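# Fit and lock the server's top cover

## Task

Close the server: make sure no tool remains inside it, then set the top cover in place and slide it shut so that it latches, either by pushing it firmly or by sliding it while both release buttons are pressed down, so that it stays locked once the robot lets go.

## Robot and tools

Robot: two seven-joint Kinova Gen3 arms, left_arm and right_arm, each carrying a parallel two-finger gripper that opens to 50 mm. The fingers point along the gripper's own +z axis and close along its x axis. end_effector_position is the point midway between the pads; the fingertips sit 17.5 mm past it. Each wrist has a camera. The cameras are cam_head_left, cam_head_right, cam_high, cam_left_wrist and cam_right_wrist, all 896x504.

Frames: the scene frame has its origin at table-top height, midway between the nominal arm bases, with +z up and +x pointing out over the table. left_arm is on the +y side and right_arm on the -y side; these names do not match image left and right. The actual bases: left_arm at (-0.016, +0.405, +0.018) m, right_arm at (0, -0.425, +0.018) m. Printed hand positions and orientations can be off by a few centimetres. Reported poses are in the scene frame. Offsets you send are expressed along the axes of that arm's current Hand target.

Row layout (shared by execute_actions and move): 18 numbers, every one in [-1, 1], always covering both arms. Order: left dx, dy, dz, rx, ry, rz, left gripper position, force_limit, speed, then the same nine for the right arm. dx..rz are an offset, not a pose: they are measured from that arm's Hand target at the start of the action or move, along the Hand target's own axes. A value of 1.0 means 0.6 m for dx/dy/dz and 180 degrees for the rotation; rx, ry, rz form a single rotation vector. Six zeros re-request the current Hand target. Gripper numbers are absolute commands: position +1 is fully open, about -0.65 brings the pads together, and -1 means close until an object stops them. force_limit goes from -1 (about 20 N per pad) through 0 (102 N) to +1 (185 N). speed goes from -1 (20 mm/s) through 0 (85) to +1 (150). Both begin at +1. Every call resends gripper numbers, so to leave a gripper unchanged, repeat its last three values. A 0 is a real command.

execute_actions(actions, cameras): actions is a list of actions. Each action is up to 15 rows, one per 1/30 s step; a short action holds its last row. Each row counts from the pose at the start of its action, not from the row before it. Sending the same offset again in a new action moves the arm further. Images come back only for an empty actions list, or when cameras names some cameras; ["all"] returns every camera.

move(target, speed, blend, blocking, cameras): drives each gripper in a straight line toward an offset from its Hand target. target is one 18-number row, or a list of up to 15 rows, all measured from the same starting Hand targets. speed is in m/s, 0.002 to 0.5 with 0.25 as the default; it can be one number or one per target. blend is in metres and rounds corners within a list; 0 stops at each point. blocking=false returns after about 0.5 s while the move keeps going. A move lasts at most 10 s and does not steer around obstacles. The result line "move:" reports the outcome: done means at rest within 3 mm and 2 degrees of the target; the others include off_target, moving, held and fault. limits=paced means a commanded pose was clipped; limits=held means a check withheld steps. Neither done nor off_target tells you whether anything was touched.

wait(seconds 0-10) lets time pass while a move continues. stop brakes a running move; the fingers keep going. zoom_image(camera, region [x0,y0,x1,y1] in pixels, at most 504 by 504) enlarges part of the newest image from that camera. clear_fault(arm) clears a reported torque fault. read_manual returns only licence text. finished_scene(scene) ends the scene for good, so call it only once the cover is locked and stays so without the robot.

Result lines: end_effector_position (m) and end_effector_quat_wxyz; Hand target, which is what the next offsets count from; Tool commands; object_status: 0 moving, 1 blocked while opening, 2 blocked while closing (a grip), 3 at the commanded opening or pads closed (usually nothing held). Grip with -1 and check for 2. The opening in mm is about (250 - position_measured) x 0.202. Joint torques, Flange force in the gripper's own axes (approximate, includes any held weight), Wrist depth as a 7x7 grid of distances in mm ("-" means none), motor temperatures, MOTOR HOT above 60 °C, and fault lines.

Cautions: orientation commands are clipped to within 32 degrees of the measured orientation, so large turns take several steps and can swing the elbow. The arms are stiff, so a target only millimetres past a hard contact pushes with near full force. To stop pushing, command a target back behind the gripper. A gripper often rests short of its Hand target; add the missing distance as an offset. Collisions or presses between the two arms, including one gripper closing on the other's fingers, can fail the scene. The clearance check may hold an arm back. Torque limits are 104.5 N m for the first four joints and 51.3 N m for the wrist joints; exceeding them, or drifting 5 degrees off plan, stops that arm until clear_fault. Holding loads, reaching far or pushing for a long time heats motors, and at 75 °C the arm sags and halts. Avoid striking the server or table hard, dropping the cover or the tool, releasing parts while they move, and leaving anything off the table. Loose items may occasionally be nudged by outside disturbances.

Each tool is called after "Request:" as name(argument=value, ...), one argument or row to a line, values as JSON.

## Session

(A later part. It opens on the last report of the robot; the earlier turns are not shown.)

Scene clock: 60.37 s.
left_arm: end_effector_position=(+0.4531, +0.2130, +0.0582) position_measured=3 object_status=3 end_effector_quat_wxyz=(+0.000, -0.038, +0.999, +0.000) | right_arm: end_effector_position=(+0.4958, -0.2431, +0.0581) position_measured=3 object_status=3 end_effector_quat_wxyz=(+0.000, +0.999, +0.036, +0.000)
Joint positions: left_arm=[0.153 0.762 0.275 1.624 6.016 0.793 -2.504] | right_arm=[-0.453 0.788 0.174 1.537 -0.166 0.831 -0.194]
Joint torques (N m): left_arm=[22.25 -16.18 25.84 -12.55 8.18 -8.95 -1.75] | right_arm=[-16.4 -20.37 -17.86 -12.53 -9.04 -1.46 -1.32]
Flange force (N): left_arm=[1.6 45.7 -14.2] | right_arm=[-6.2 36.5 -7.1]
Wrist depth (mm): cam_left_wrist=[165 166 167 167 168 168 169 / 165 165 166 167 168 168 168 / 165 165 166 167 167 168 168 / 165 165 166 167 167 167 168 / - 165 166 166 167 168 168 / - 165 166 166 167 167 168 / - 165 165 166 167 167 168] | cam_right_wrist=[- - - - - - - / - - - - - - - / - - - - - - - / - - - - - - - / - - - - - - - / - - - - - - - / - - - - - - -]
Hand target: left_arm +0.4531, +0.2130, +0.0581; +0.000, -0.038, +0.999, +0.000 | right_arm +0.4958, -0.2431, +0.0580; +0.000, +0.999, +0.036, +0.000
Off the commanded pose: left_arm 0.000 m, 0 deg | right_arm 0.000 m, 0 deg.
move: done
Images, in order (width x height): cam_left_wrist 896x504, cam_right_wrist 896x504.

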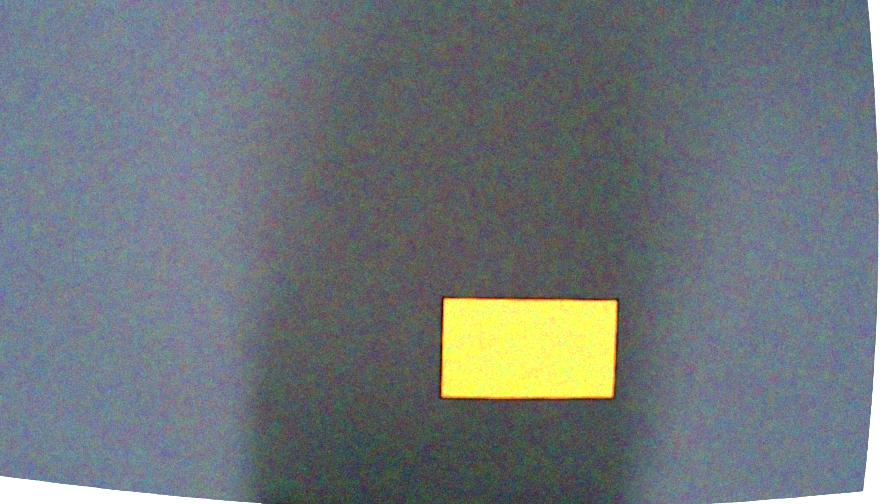

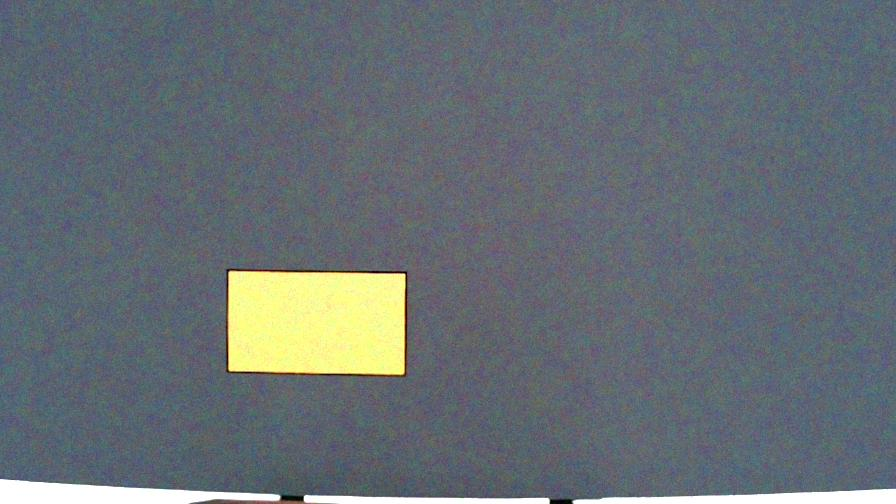

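Request:
wait(
  seconds=0,
  cameras=["all"],
)

Request:
zoom_image(
  camera="cam_high",
  region=[350, 190, 570, 370],
)

Request:
zoom_image(
  camera="cam_head_left",
  region=[365, 235, 565, 345],
)

Request:
zoom_image(
  camera="cam_high",
  region=[490, 200, 570, 280],
)

Scene clock: 60.80 s.
left_arm: end_effector_position=(+0.4531, +0.2130, +0.0581) position_measured=3 object_status=3 end_effector_quat_wxyz=(+0.000, -0.038, +0.999, +0.000) | right_arm: end_effector_position=(+0.4958, -0.2431, +0.0580) position_measured=3 object_status=3 end_effector_quat_wxyz=(+0.000, +0.999, +0.036, +0.000)
Joint positions: left_arm=[0.153 0.762 0.275 1.624 6.016 0.792 -2.504] | right_arm=[-0.453 0.788 0.174 1.537 -0.166 0.831 -0.194]
Joint torques (N m): left_arm=[22.29 -15.79 25.75 -12.66 8.17 -8.95 -1.74] | right_arm=[-16.39 -20.56 -17.87 -12.43 -9.04 -1.7 -1.37]
Flange force (N): left_arm=[2.5 46.3 -14.8] | right_arm=[-5.0 36.3 -7.4]
Wrist depth (mm): cam_left_wrist=[165 166 166 167 168 168 169 / 165 166 166 167 168 168 169 / 165 165 166 167 167 168 168 / 165 165 166 166 167 167 168 / - 165 166 166 167 168 168 / - 165 165 166 167 167 168 / - 165 165 166 166 167 167] | cam_right_wrist=[- - - - - - - / - - - - - - - / - - - - - - - / - - - - - - - / - - - - - - - / - - - - - - - / - - - - - - -]
Hand target: left_arm +0.4531, +0.2130, +0.0581; +0.000, -0.038, +0.999, +0.000 | right_arm +0.4958, -0.2431, +0.0580; +0.000, +0.999, +0.036, +0.000
Tool commands: left_gripper/position=+1.0 left_gripper/force_limit=+0.0 left_gripper/speed=-0.7 right_gripper/position=+1.0 right_gripper/force_limit=+0.0 right_gripper/speed=-0.7
Off the commanded pose: left_arm 0.000 m, 0 deg | right_arm 0.000 m, 0 deg.

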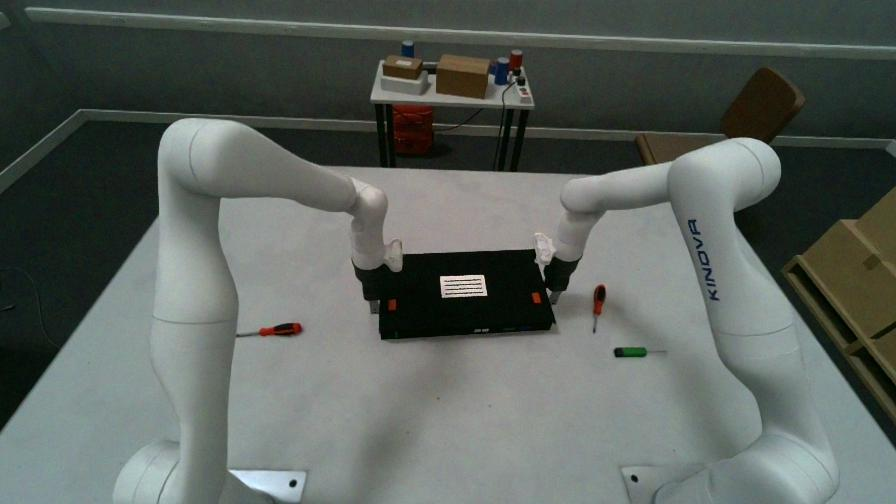

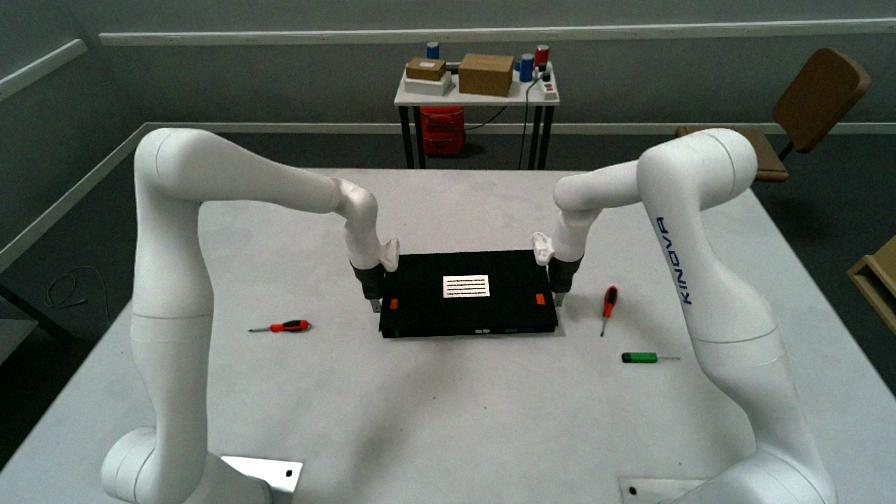

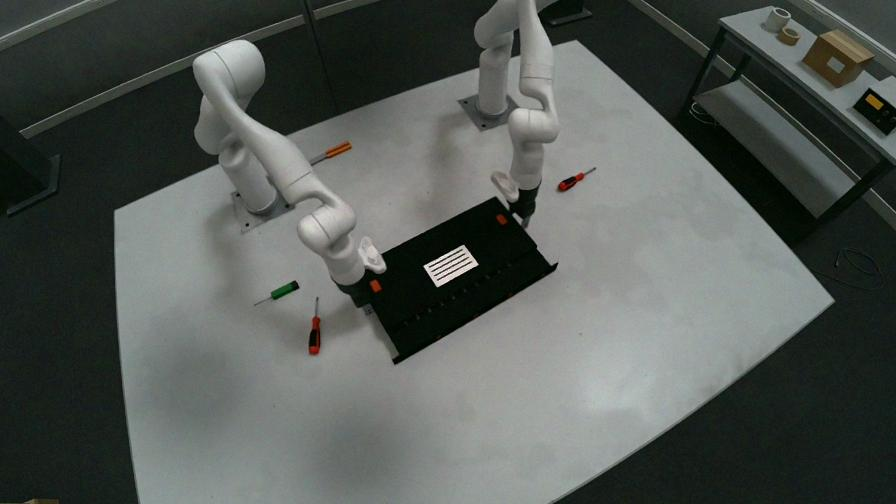

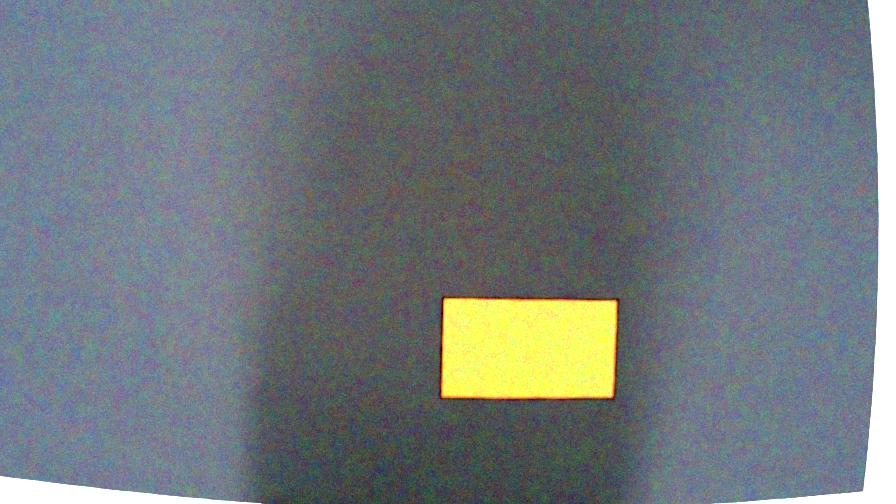

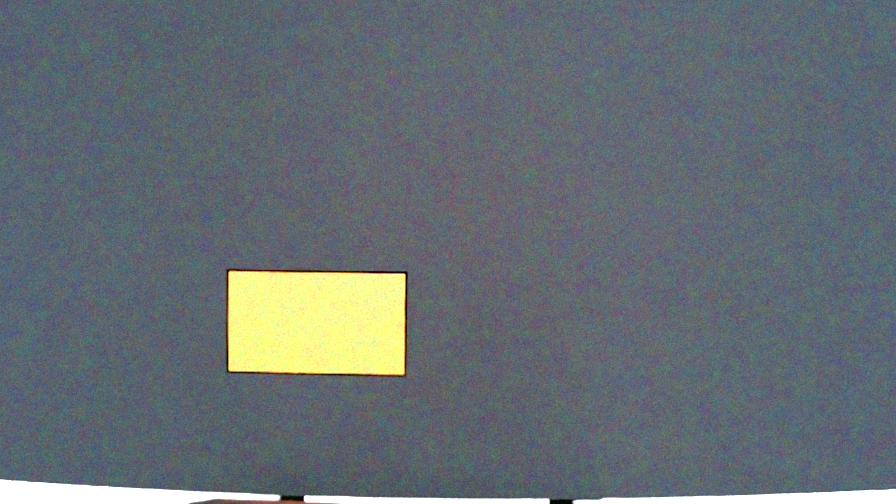

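Scaled by 2.291 from the camera's 896x504 image, which has a finer 1280x720 frame.

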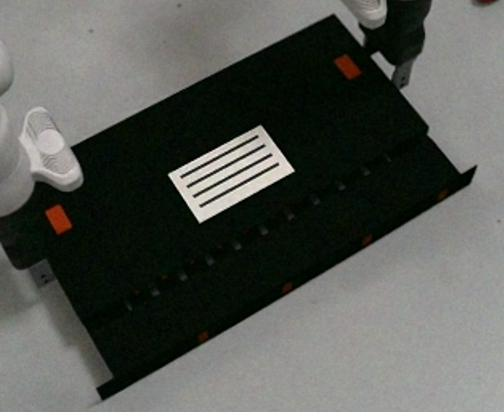

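Scaled by 2.520 from the camera's 896x504 image, which has a finer 1280x720 frame.

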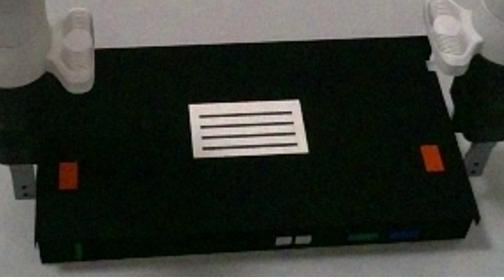

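Scaled by 6.300 from the camera's 896x504 image, which has a finer 1280x720 frame.

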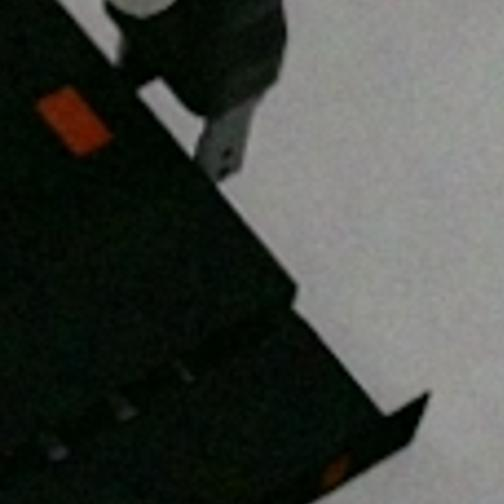

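Request:
zoom_image(
  camera="cam_head_left",
  region=[370, 310, 420, 345],
)

Request:
zoom_image(
  camera="cam_head_left",
  region=[520, 300, 570, 335],
)

Request:
zoom_image(
  camera="cam_head_right",
  region=[370, 310, 420, 345],
)

Request:
zoom_image(
  camera="cam_head_right",
  region=[520, 300, 570, 335],
)

Request:
zoom_image(
  camera="cam_high",
  region=[350, 290, 420, 370],
)

Scaled by 10.080 from the camera's 896x504 image, which has a finer 1280x720 frame.

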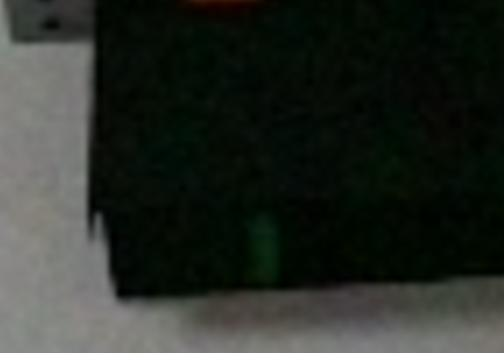

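Scaled by 10.080 from the camera's 896x504 image, which has a finer 1280x720 frame.

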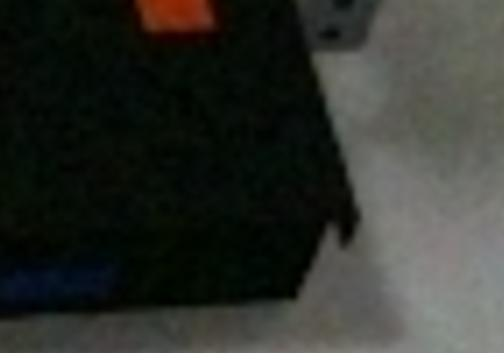

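Scaled by 10.080 from the camera's 896x504 image, which has a finer 1280x720 frame.

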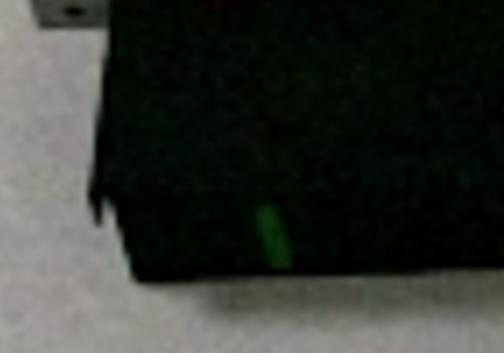

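Scaled by 10.080 from the camera's 896x504 image, which has a finer 1280x720 frame.

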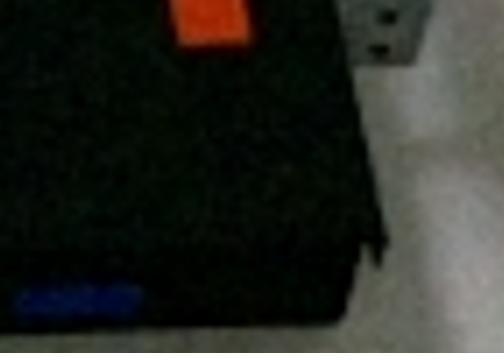

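Scaled by 6.300 from the camera's 896x504 image, which has a finer 1280x720 frame.

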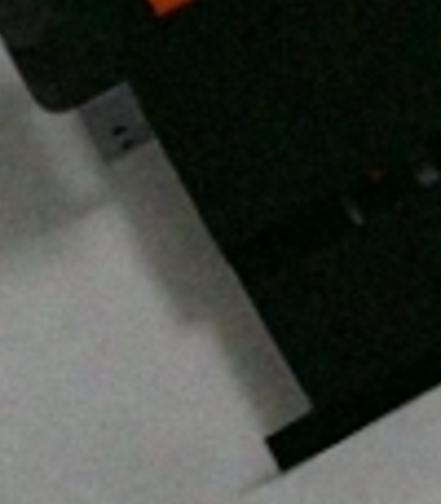

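Request:
move(
  target=[
    [0,0,-0.0067,0,0,0,1,0,-0.7,0,0.0,-0.0067,0,0,0,1,0,-0.7],
    [0.0025,0.0025,-0.0067,0,0,-0.0022,1,0,-0.7,0.0028,-0.0025,-0.0067,0,0,-0.0022,1,0,-0.7],
    [0.0025,0.0025,0.005,0,0,-0.0022,1,0,-0.7,0.0028,-0.0025,0.005,0,0,-0.0022,1,0,-0.7],
  ],
  speed=[0.03,0.02,0.02],
  cameras=["all"],
)

Request:
zoom_image(
  camera="cam_high",
  region=[490, 200, 570, 280],
)

Request:
zoom_image(
  camera="cam_head_left",
  region=[370, 310, 420, 345],
)

Request:
zoom_image(
  camera="cam_head_left",
  region=[520, 300, 570, 335],
)

Scene clock: 63.87 s.
left_arm: end_effector_position=(+0.4515, +0.2143, +0.0552) position_measured=3 object_status=3 end_effector_quat_wxyz=(+0.000, -0.041, +0.999, +0.000) | right_arm: end_effector_position=(+0.4974, -0.2416, +0.0551) position_measured=3 object_status=3 end_effector_quat_wxyz=(+0.000, +0.999, +0.039, +0.000)
Joint positions: left_arm=[0.153 0.763 0.271 1.634 6.017 0.781 -2.498] | right_arm=[-0.452 0.797 0.171 1.531 -0.165 0.829 -0.19]
Joint torques (N m): left_arm=[15.8 -24.47 19.36 -12.96 5.64 -5.76 -1.39] | right_arm=[-22.95 -29.09 -24.41 -18.59 -12.75 -2.62 -1.82]
Flange force (N): left_arm=[-0.7 31.4 4.3] | right_arm=[-7.4 50.4 6.1]
Wrist depth (mm): cam_left_wrist=[167 167 166 166 166 166 166 / 167 167 166 166 166 166 166 / 166 166 166 166 165 165 166 / 166 166 166 166 165 165 165 / 166 166 166 165 165 165 165 / 166 166 165 165 165 165 - / 165 165 165 165 165 - -] | cam_right_wrist=[- - - - 165 166 167 / - - - - 165 166 167 / - - - - 165 166 167 / - - - - 165 166 167 / - - - - 165 166 167 / - - - - 165 166 167 / - - - - 165 166 167]
Hand target: left_arm +0.4515, +0.2144, +0.0551; +0.000, -0.041, +0.999, +0.000 | right_arm +0.4973, -0.2415, +0.0550; +0.000, +0.999, +0.039, +0.000
Off the commanded pose: left_arm 0.000 m, 0 deg | right_arm 0.000 m, 0 deg.
move: done

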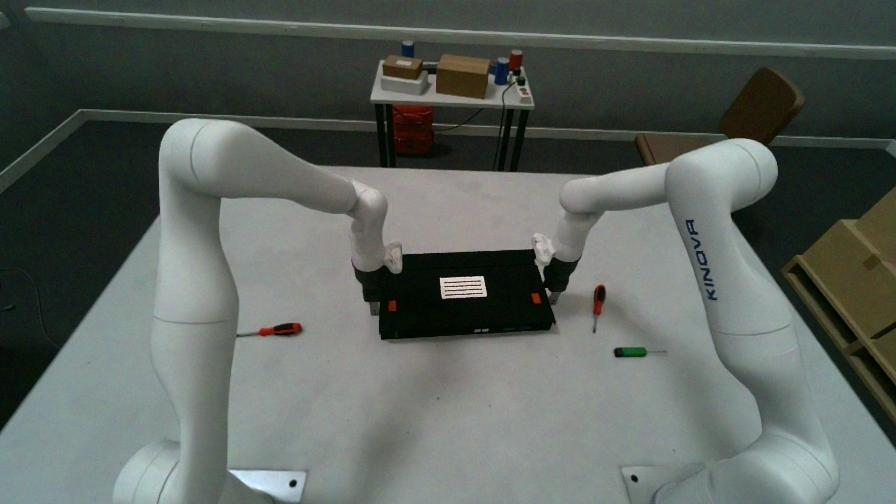

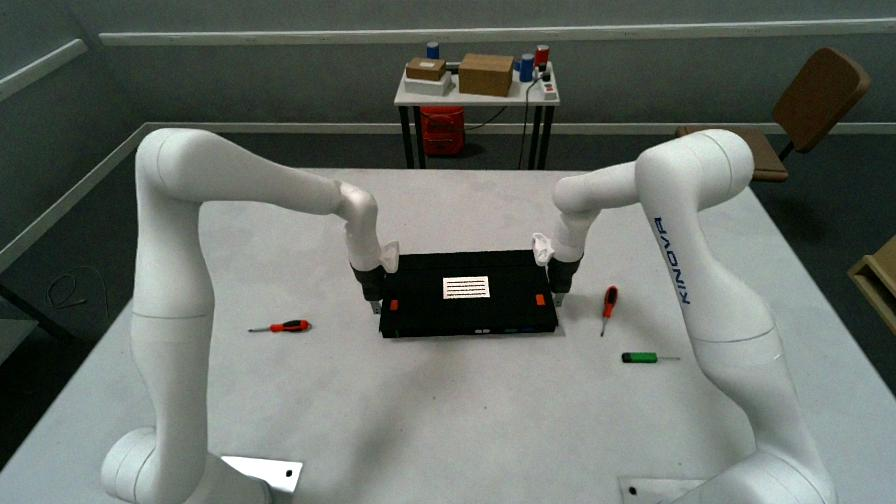

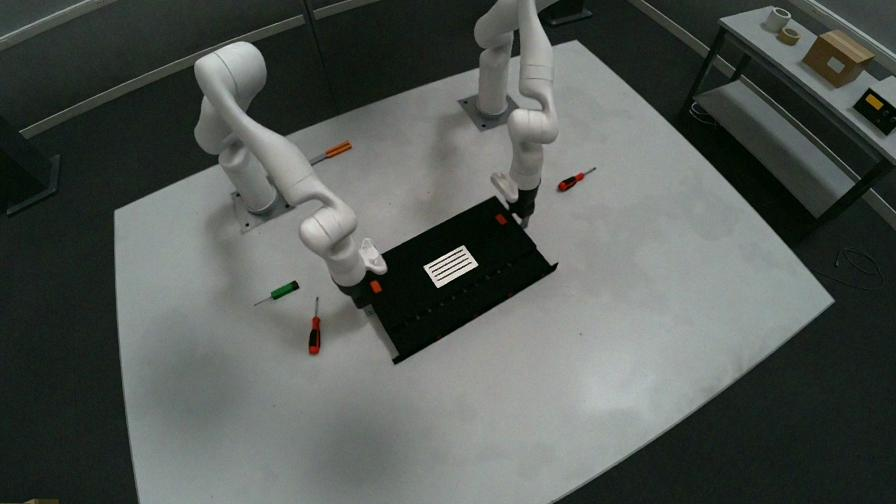

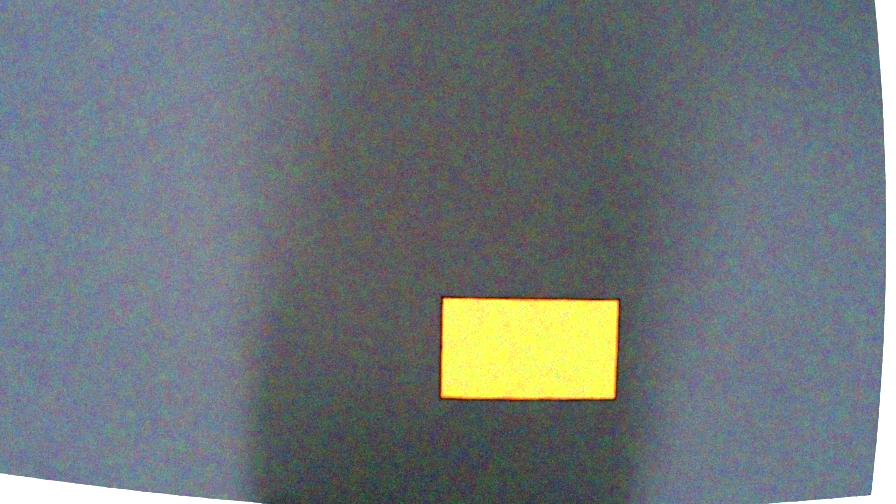

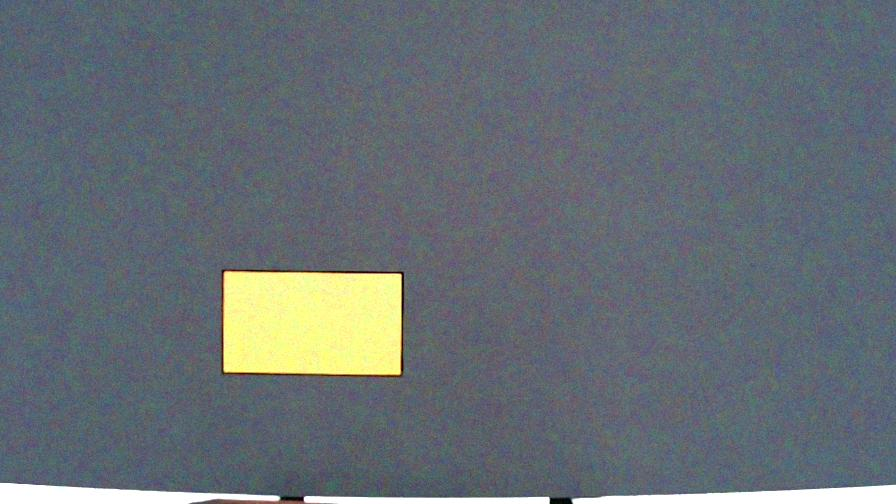

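Scaled by 6.300 from the camera's 896x504 image, which has a finer 1280x720 frame.

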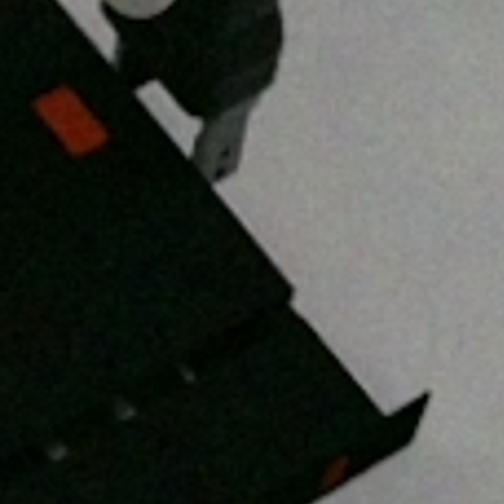

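Scaled by 10.080 from the camera's 896x504 image, which has a finer 1280x720 frame.

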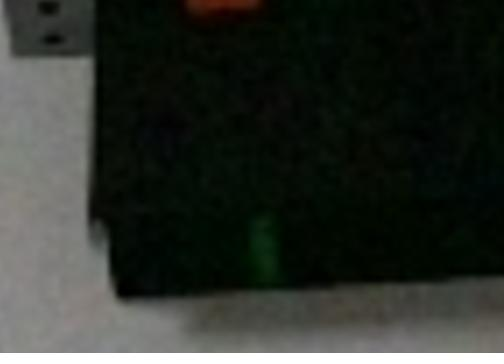

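Scaled by 10.080 from the camera's 896x504 image, which has a finer 1280x720 frame.

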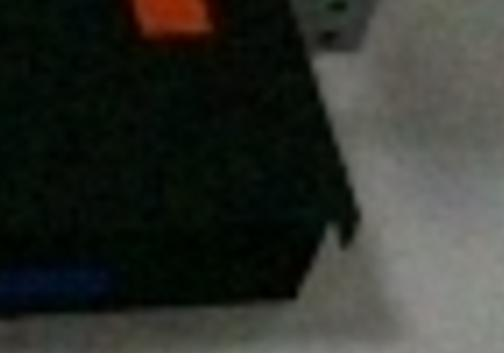

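Request:
move(
  target=[0,0,0.01,0,0,0,1,0,-0.7,0,0.0,0.01,0,0,0,1,0,-0.7],
  speed=0.015,
  cameras=["cam_left_wrist","cam_right_wrist"],
)

Scene clock: 64.77 s.
left_arm: end_effector_position=(+0.4515, +0.2144, +0.0492) position_measured=3 object_status=3 end_effector_quat_wxyz=(+0.000, -0.041, +0.999, +0.000) | right_arm: end_effector_position=(+0.4973, -0.2415, +0.0491) position_measured=3 object_status=3 end_effector_quat_wxyz=(+0.000, +0.999, +0.039, +0.000)
Joint positions: left_arm=[0.155 0.773 0.268 1.637 6.013 0.767 -2.496] | right_arm=[-0.451 0.806 0.169 1.534 -0.167 0.815 -0.189]
Joint torques (N m): left_arm=[16.97 -19.42 20.45 -15.16 5.69 -8.88 -1.46] | right_arm=[-19.7 -30.05 -20.88 -20.37 -11.12 -3.94 -1.73]
Flange force (N): left_arm=[8.1 38.3 -10.0] | right_arm=[-12.9 45.4 6.4]
Wrist depth (mm): cam_left_wrist=[166 166 166 167 167 167 168 / 165 166 166 167 167 167 167 / 165 166 166 166 167 167 167 / 165 165 166 166 166 167 167 / 165 165 166 166 166 167 167 / 165 165 165 166 166 167 167 / - 165 165 165 166 166 167] | cam_right_wrist=[- - - - - - - / - - - - - - - / - - - - - - - / - - - - - - - / - - - - - - - / - - - - - - - / - - - - - - -]
Hand target: left_arm +0.4515, +0.2144, +0.0491; +0.000, -0.041, +0.999, +0.000 | right_arm +0.4974, -0.2415, +0.0490; +0.000, +0.999, +0.039, +0.000
Off the commanded pose: left_arm 0.000 m, 0 deg | right_arm 0.000 m, 0 deg.
move: done
Images, in order (width x height): cam_left_wrist 896x504, cam_right_wrist 896x504.

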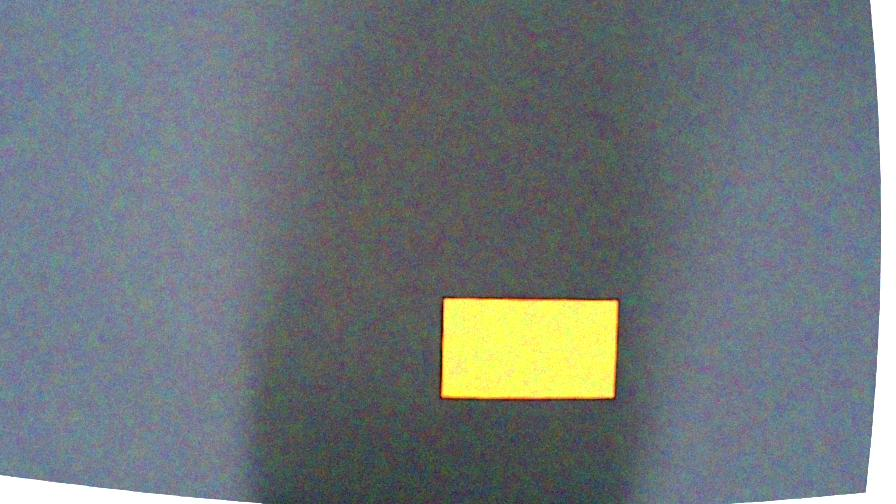

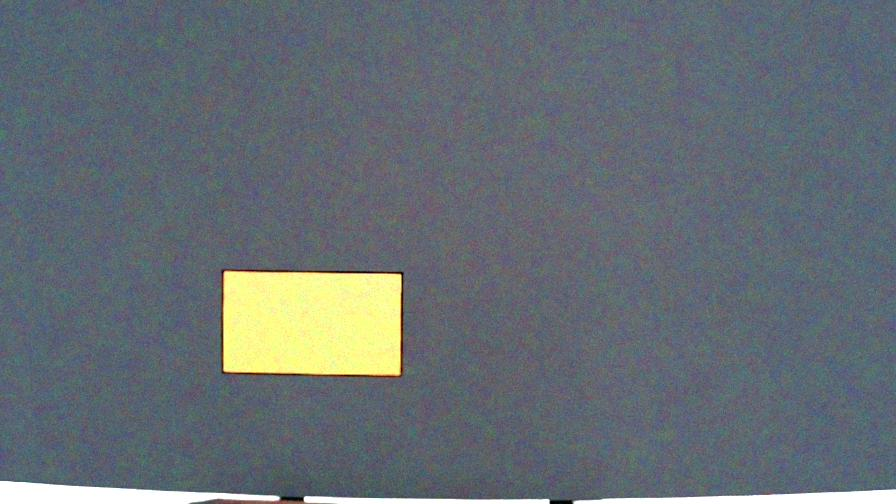

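Request:
move(
  target=[
    [0,0,0.0017,0,0,0,1,0,-0.7,0,0.0,0.0042,0,0,0,1,0,-0.7],
    [0,0.0083,0.0017,0,0,0,1,0,-0.7,0,0.0083,0.0042,0,0,0,1,0,-0.7],
  ],
  speed=[0.015,0.015],
  cameras=["cam_left_wrist","cam_right_wrist","cam_head_left","cam_high"],
)

Request:
zoom_image(
  camera="cam_head_left",
  region=[365, 235, 565, 345],
)

Request:
zoom_image(
  camera="cam_high",
  region=[350, 190, 570, 370],
)

Scene clock: 67.07 s.
left_arm: end_effector_position=(+0.4510, +0.2191, +0.0481) position_measured=3 object_status=3 end_effector_quat_wxyz=(+0.000, -0.041, +0.999, +0.000) | right_arm: end_effector_position=(+0.4977, -0.2463, +0.0465) position_measured=3 object_status=3 end_effector_quat_wxyz=(+0.000, +0.999, +0.039, +0.000)
Joint positions: left_arm=[0.146 0.771 0.268 1.646 6.012 0.76 -2.503] | right_arm=[-0.442 0.808 0.167 1.541 -0.167 0.807 -0.179]
Joint torques (N m): left_arm=[0.77 -20.31 1.55 -6.18 0.09 -0.28 -0.27] | right_arm=[0.28 -23.18 0.95 -8.73 0.3 0.27 -0.32]
Flange force (N): left_arm=[-0.7 0.7 -2.6] | right_arm=[-5.9 1.6 4.2]
Wrist depth (mm): cam_left_wrist=[166 166 166 167 167 167 168 / 165 166 166 166 167 167 168 / 165 165 166 166 166 167 167 / 165 165 166 166 166 166 167 / - 165 165 165 166 167 167 / - 165 165 165 165 166 166 / - - 165 165 165 165 166] | cam_right_wrist=[- - - - - - - / - - - - - - - / - - - - - - - / - - - - - - - / - - - - - - - / - - - - - - - / - - - - - - -]
Hand target: left_arm +0.4511, +0.2193, +0.0481; +0.000, -0.041, +0.999, +0.000 | right_arm +0.4977, -0.2465, +0.0465; +0.000, +0.999, +0.039, +0.000
Off the commanded pose: left_arm 0.000 m, 0 deg | right_arm 0.000 m, 0 deg.
move: done
Images, in order (width x height): cam_head_left 896x504, cam_high 896x504, cam_left_wrist 896x504, cam_right_wrist 896x504.

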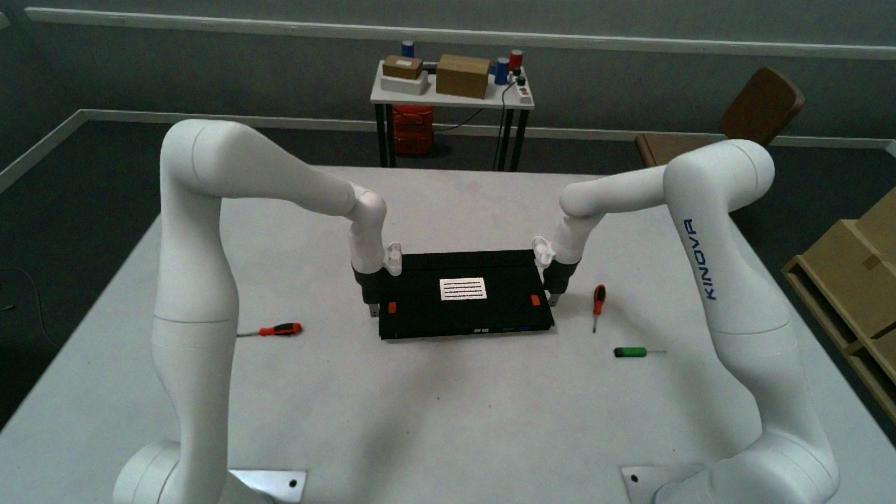

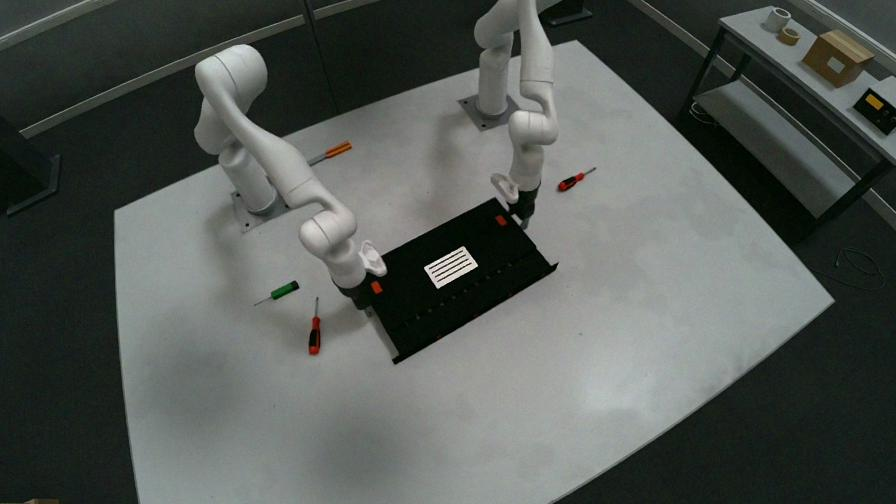

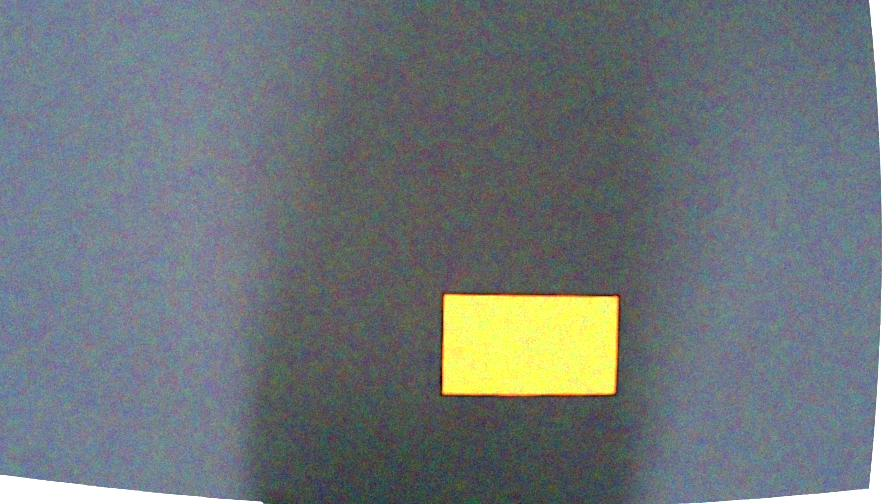

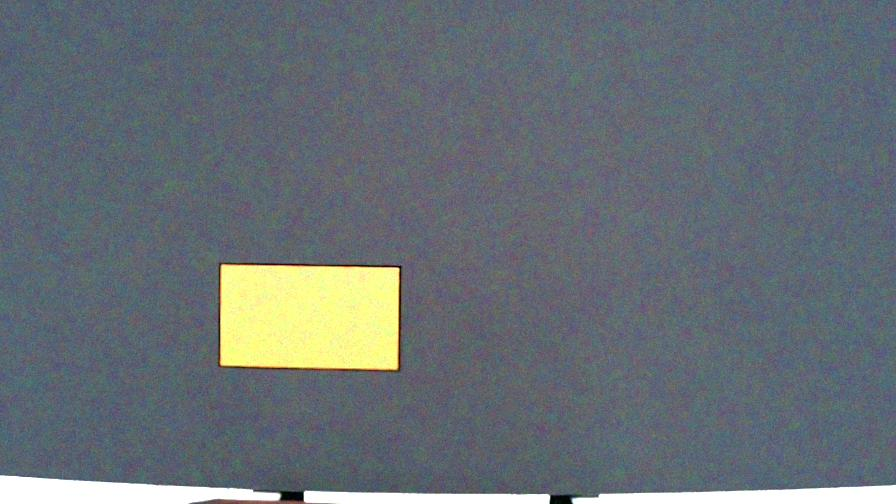

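Scaled by 2.520 from the camera's 896x504 image, which has a finer 1280x720 frame.

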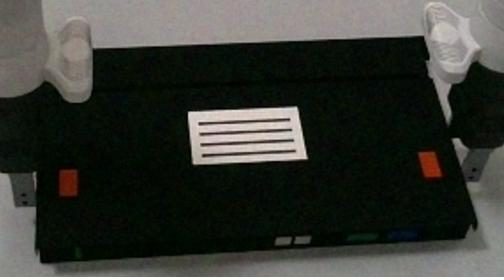

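Scaled by 2.291 from the camera's 896x504 image, which has a finer 1280x720 frame.

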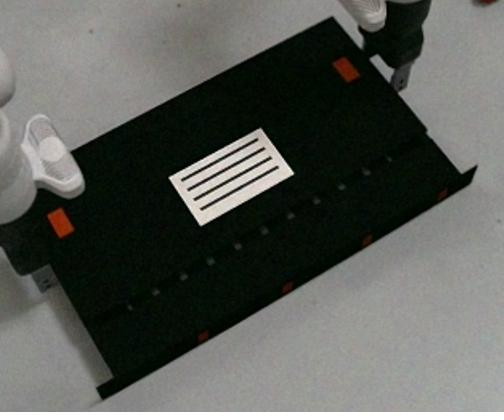

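Request:
move(
  target=[
    [0,0.0083,0,0,0,0,1,1,1,0,0.0083,0,0,0,0,1,1,1],
    [0,0.0083,-0.1198,0,0,0,-0.7,0,0,0,0.0083,-0.1225,0,0,0,-0.7,0,0],
    [0.0317,-0.072,-0.1198,0,0,-0.5,-0.7,0,0,-0.0383,-0.0764,-0.1225,0,0,0.5,-0.7,0,0],
    [0.0317,-0.072,-0.0448,0,0,-0.5,-0.7,0,0,-0.0383,-0.0764,-0.0475,0,0,0.5,-0.7,0,0],
  ],
  speed=[0.05,0.15,0.25,0.12],
  cameras=["cam_right_wrist","cam_left_wrist","cam_high"],
)

Scene clock: 74.37 s.
left_arm: end_effector_position=(+0.4357, +0.1747, +0.0750) position_measured=253 object_status=3 end_effector_quat_wxyz=(+0.000, +0.736, -0.677, +0.000) | right_arm: end_effector_position=(+0.4712, -0.2026, +0.0750) position_measured=253 object_status=3 end_effector_quat_wxyz=(+0.000, +0.734, -0.679, +0.000)
Joint positions: left_arm=[0.472 0.718 -0.108 1.602 6.379 0.827 -1.145] | right_arm=[-0.77 0.814 0.57 1.563 -0.515 0.919 -1.566]
Joint torques (N m): left_arm=[0.49 -20.63 -1 -7.21 0.05 -0.31 -0.3] | right_arm=[0.29 -21.85 3.86 -8.69 0.31 0.28 -0.24]
Flange force (N): left_arm=[-0.5 0.3 -1.6] | right_arm=[2.4 6.8 4.5]
Wrist depth (mm): cam_left_wrist=[242 242 193 194 194 194 196 / 241 242 193 194 194 194 195 / 241 242 193 193 193 194 194 / 241 241 192 193 193 193 194 / 240 241 192 192 193 193 194 / 240 240 192 192 192 192 193 / 238 239 191 192 192 192 193] | cam_right_wrist=[190 191 191 191 192 242 243 / 190 191 191 192 192 241 242 / 190 191 191 191 192 242 242 / 190 190 191 191 192 241 242 / 190 190 191 191 192 241 242 / 190 191 191 191 192 241 242 / 190 190 191 191 192 242 242]
Hand target: left_arm +0.4357, +0.1747, +0.0750; +0.000, +0.736, -0.677, +0.000 | right_arm +0.4712, -0.2026, +0.0750; +0.000, +0.734, -0.679, +0.000
Off the commanded pose: left_arm 0.000 m, 0 deg | right_arm 0.000 m, 0 deg.
move: done
Images, in order (width x height): cam_high 896x504, cam_left_wrist 896x504, cam_right_wrist 896x504.

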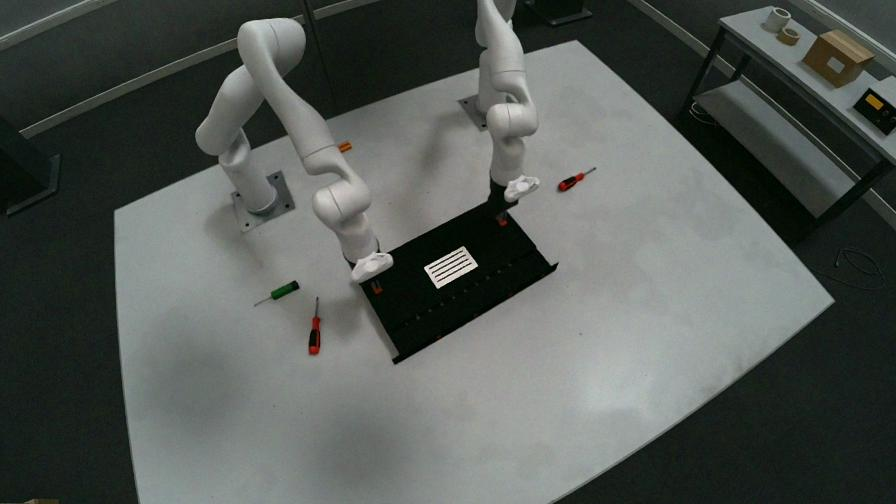

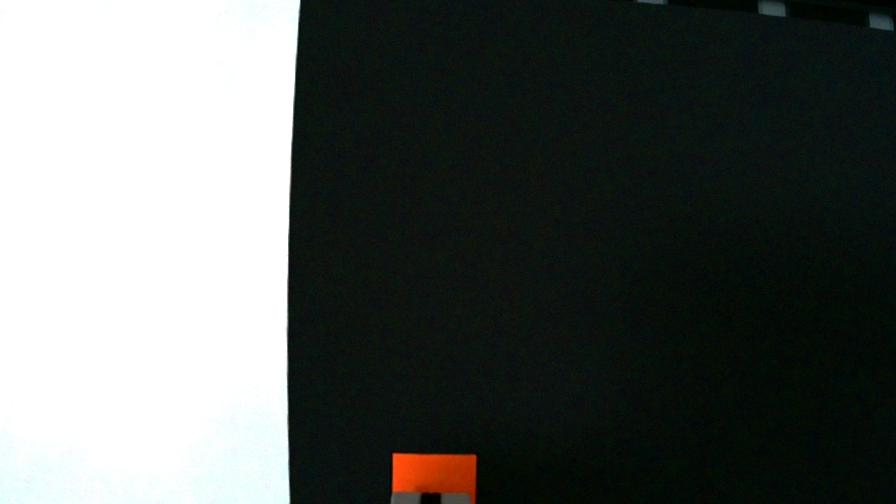

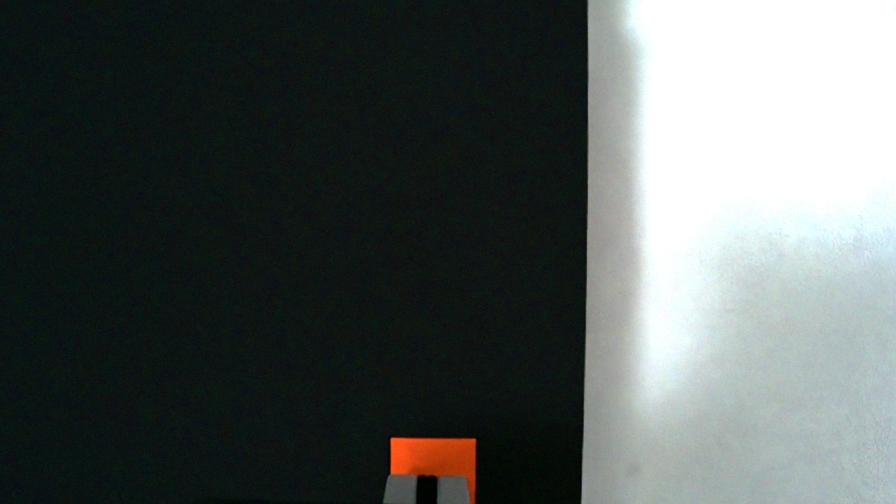

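Request:
move(
  target=[
    [0.0013,-0.005,0.01,0,0,0,-0.7,0,0,0.0018,-0.005,0.01,0,0,0,-0.7,0,0],
    [0.0013,-0.005,0.021,0,0,0,-0.7,0,0,0.0018,-0.005,0.0192,0,0,0,-0.7,0,0],
  ],
  speed=[0.05,0.015],
  cameras=["cam_right_wrist","cam_left_wrist"],
)

Scene clock: 75.87 s.
left_arm: end_effector_position=(+0.4388, +0.1742, +0.0624) position_measured=253 object_status=3 end_effector_quat_wxyz=(+0.000, +0.736, -0.677, +0.000) | right_arm: end_effector_position=(+0.4743, -0.2034, +0.0635) position_measured=253 object_status=3 end_effector_quat_wxyz=(+0.000, +0.734, -0.679, +0.000)
Joint positions: left_arm=[0.468 0.744 -0.106 1.599 6.382 0.803 -1.149] | right_arm=[-0.758 0.836 0.559 1.561 -0.526 0.899 -1.555]
Joint torques (N m): left_arm=[0.5 -16.9 -0.84 -6.57 0.13 -1.55 -0.29] | right_arm=[0.49 -18.42 2.99 -7.52 0.21 -0.45 -0.16]
Flange force (N): left_arm=[-1.7 2.1 -11.5] | right_arm=[2.1 7.7 -4.6]
Wrist depth (mm): cam_left_wrist=[230 230 181 182 182 182 183 / 229 230 181 181 182 182 182 / 228 229 181 181 181 182 182 / 228 229 180 181 181 181 182 / 228 228 180 180 181 181 181 / 227 228 180 180 180 180 181 / 227 227 179 180 180 180 180] | cam_right_wrist=[179 179 180 180 181 231 231 / 179 180 180 180 180 230 231 / 179 179 180 180 180 230 231 / 179 179 180 180 181 230 231 / 179 179 180 180 180 230 231 / 179 179 179 180 180 231 231 / 179 179 179 180 180 230 230]
Hand target: left_arm +0.4388, +0.1742, +0.0624; +0.000, +0.736, -0.677, +0.000 | right_arm +0.4743, -0.2034, +0.0635; +0.000, +0.734, -0.679, +0.000
Off the commanded pose: left_arm 0.000 m, 0 deg | right_arm 0.000 m, 0 deg.
move: done
Images, in order (width x height): cam_left_wrist 896x504, cam_right_wrist 896x504.

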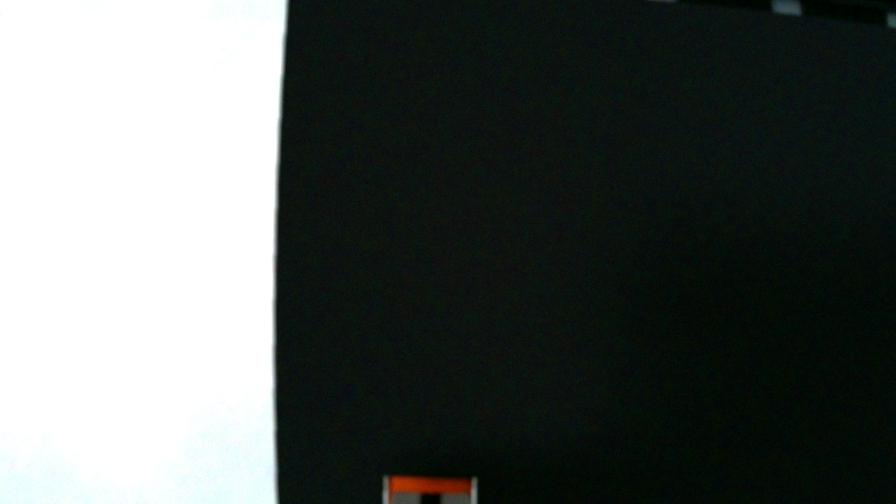

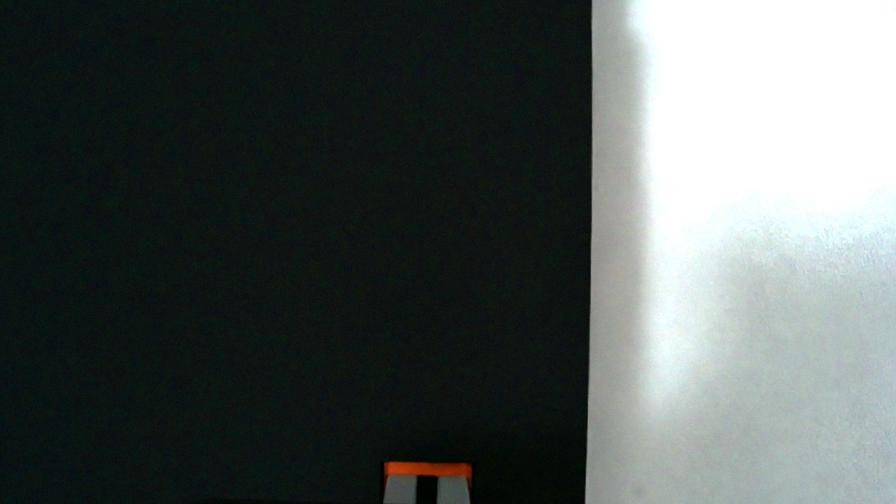

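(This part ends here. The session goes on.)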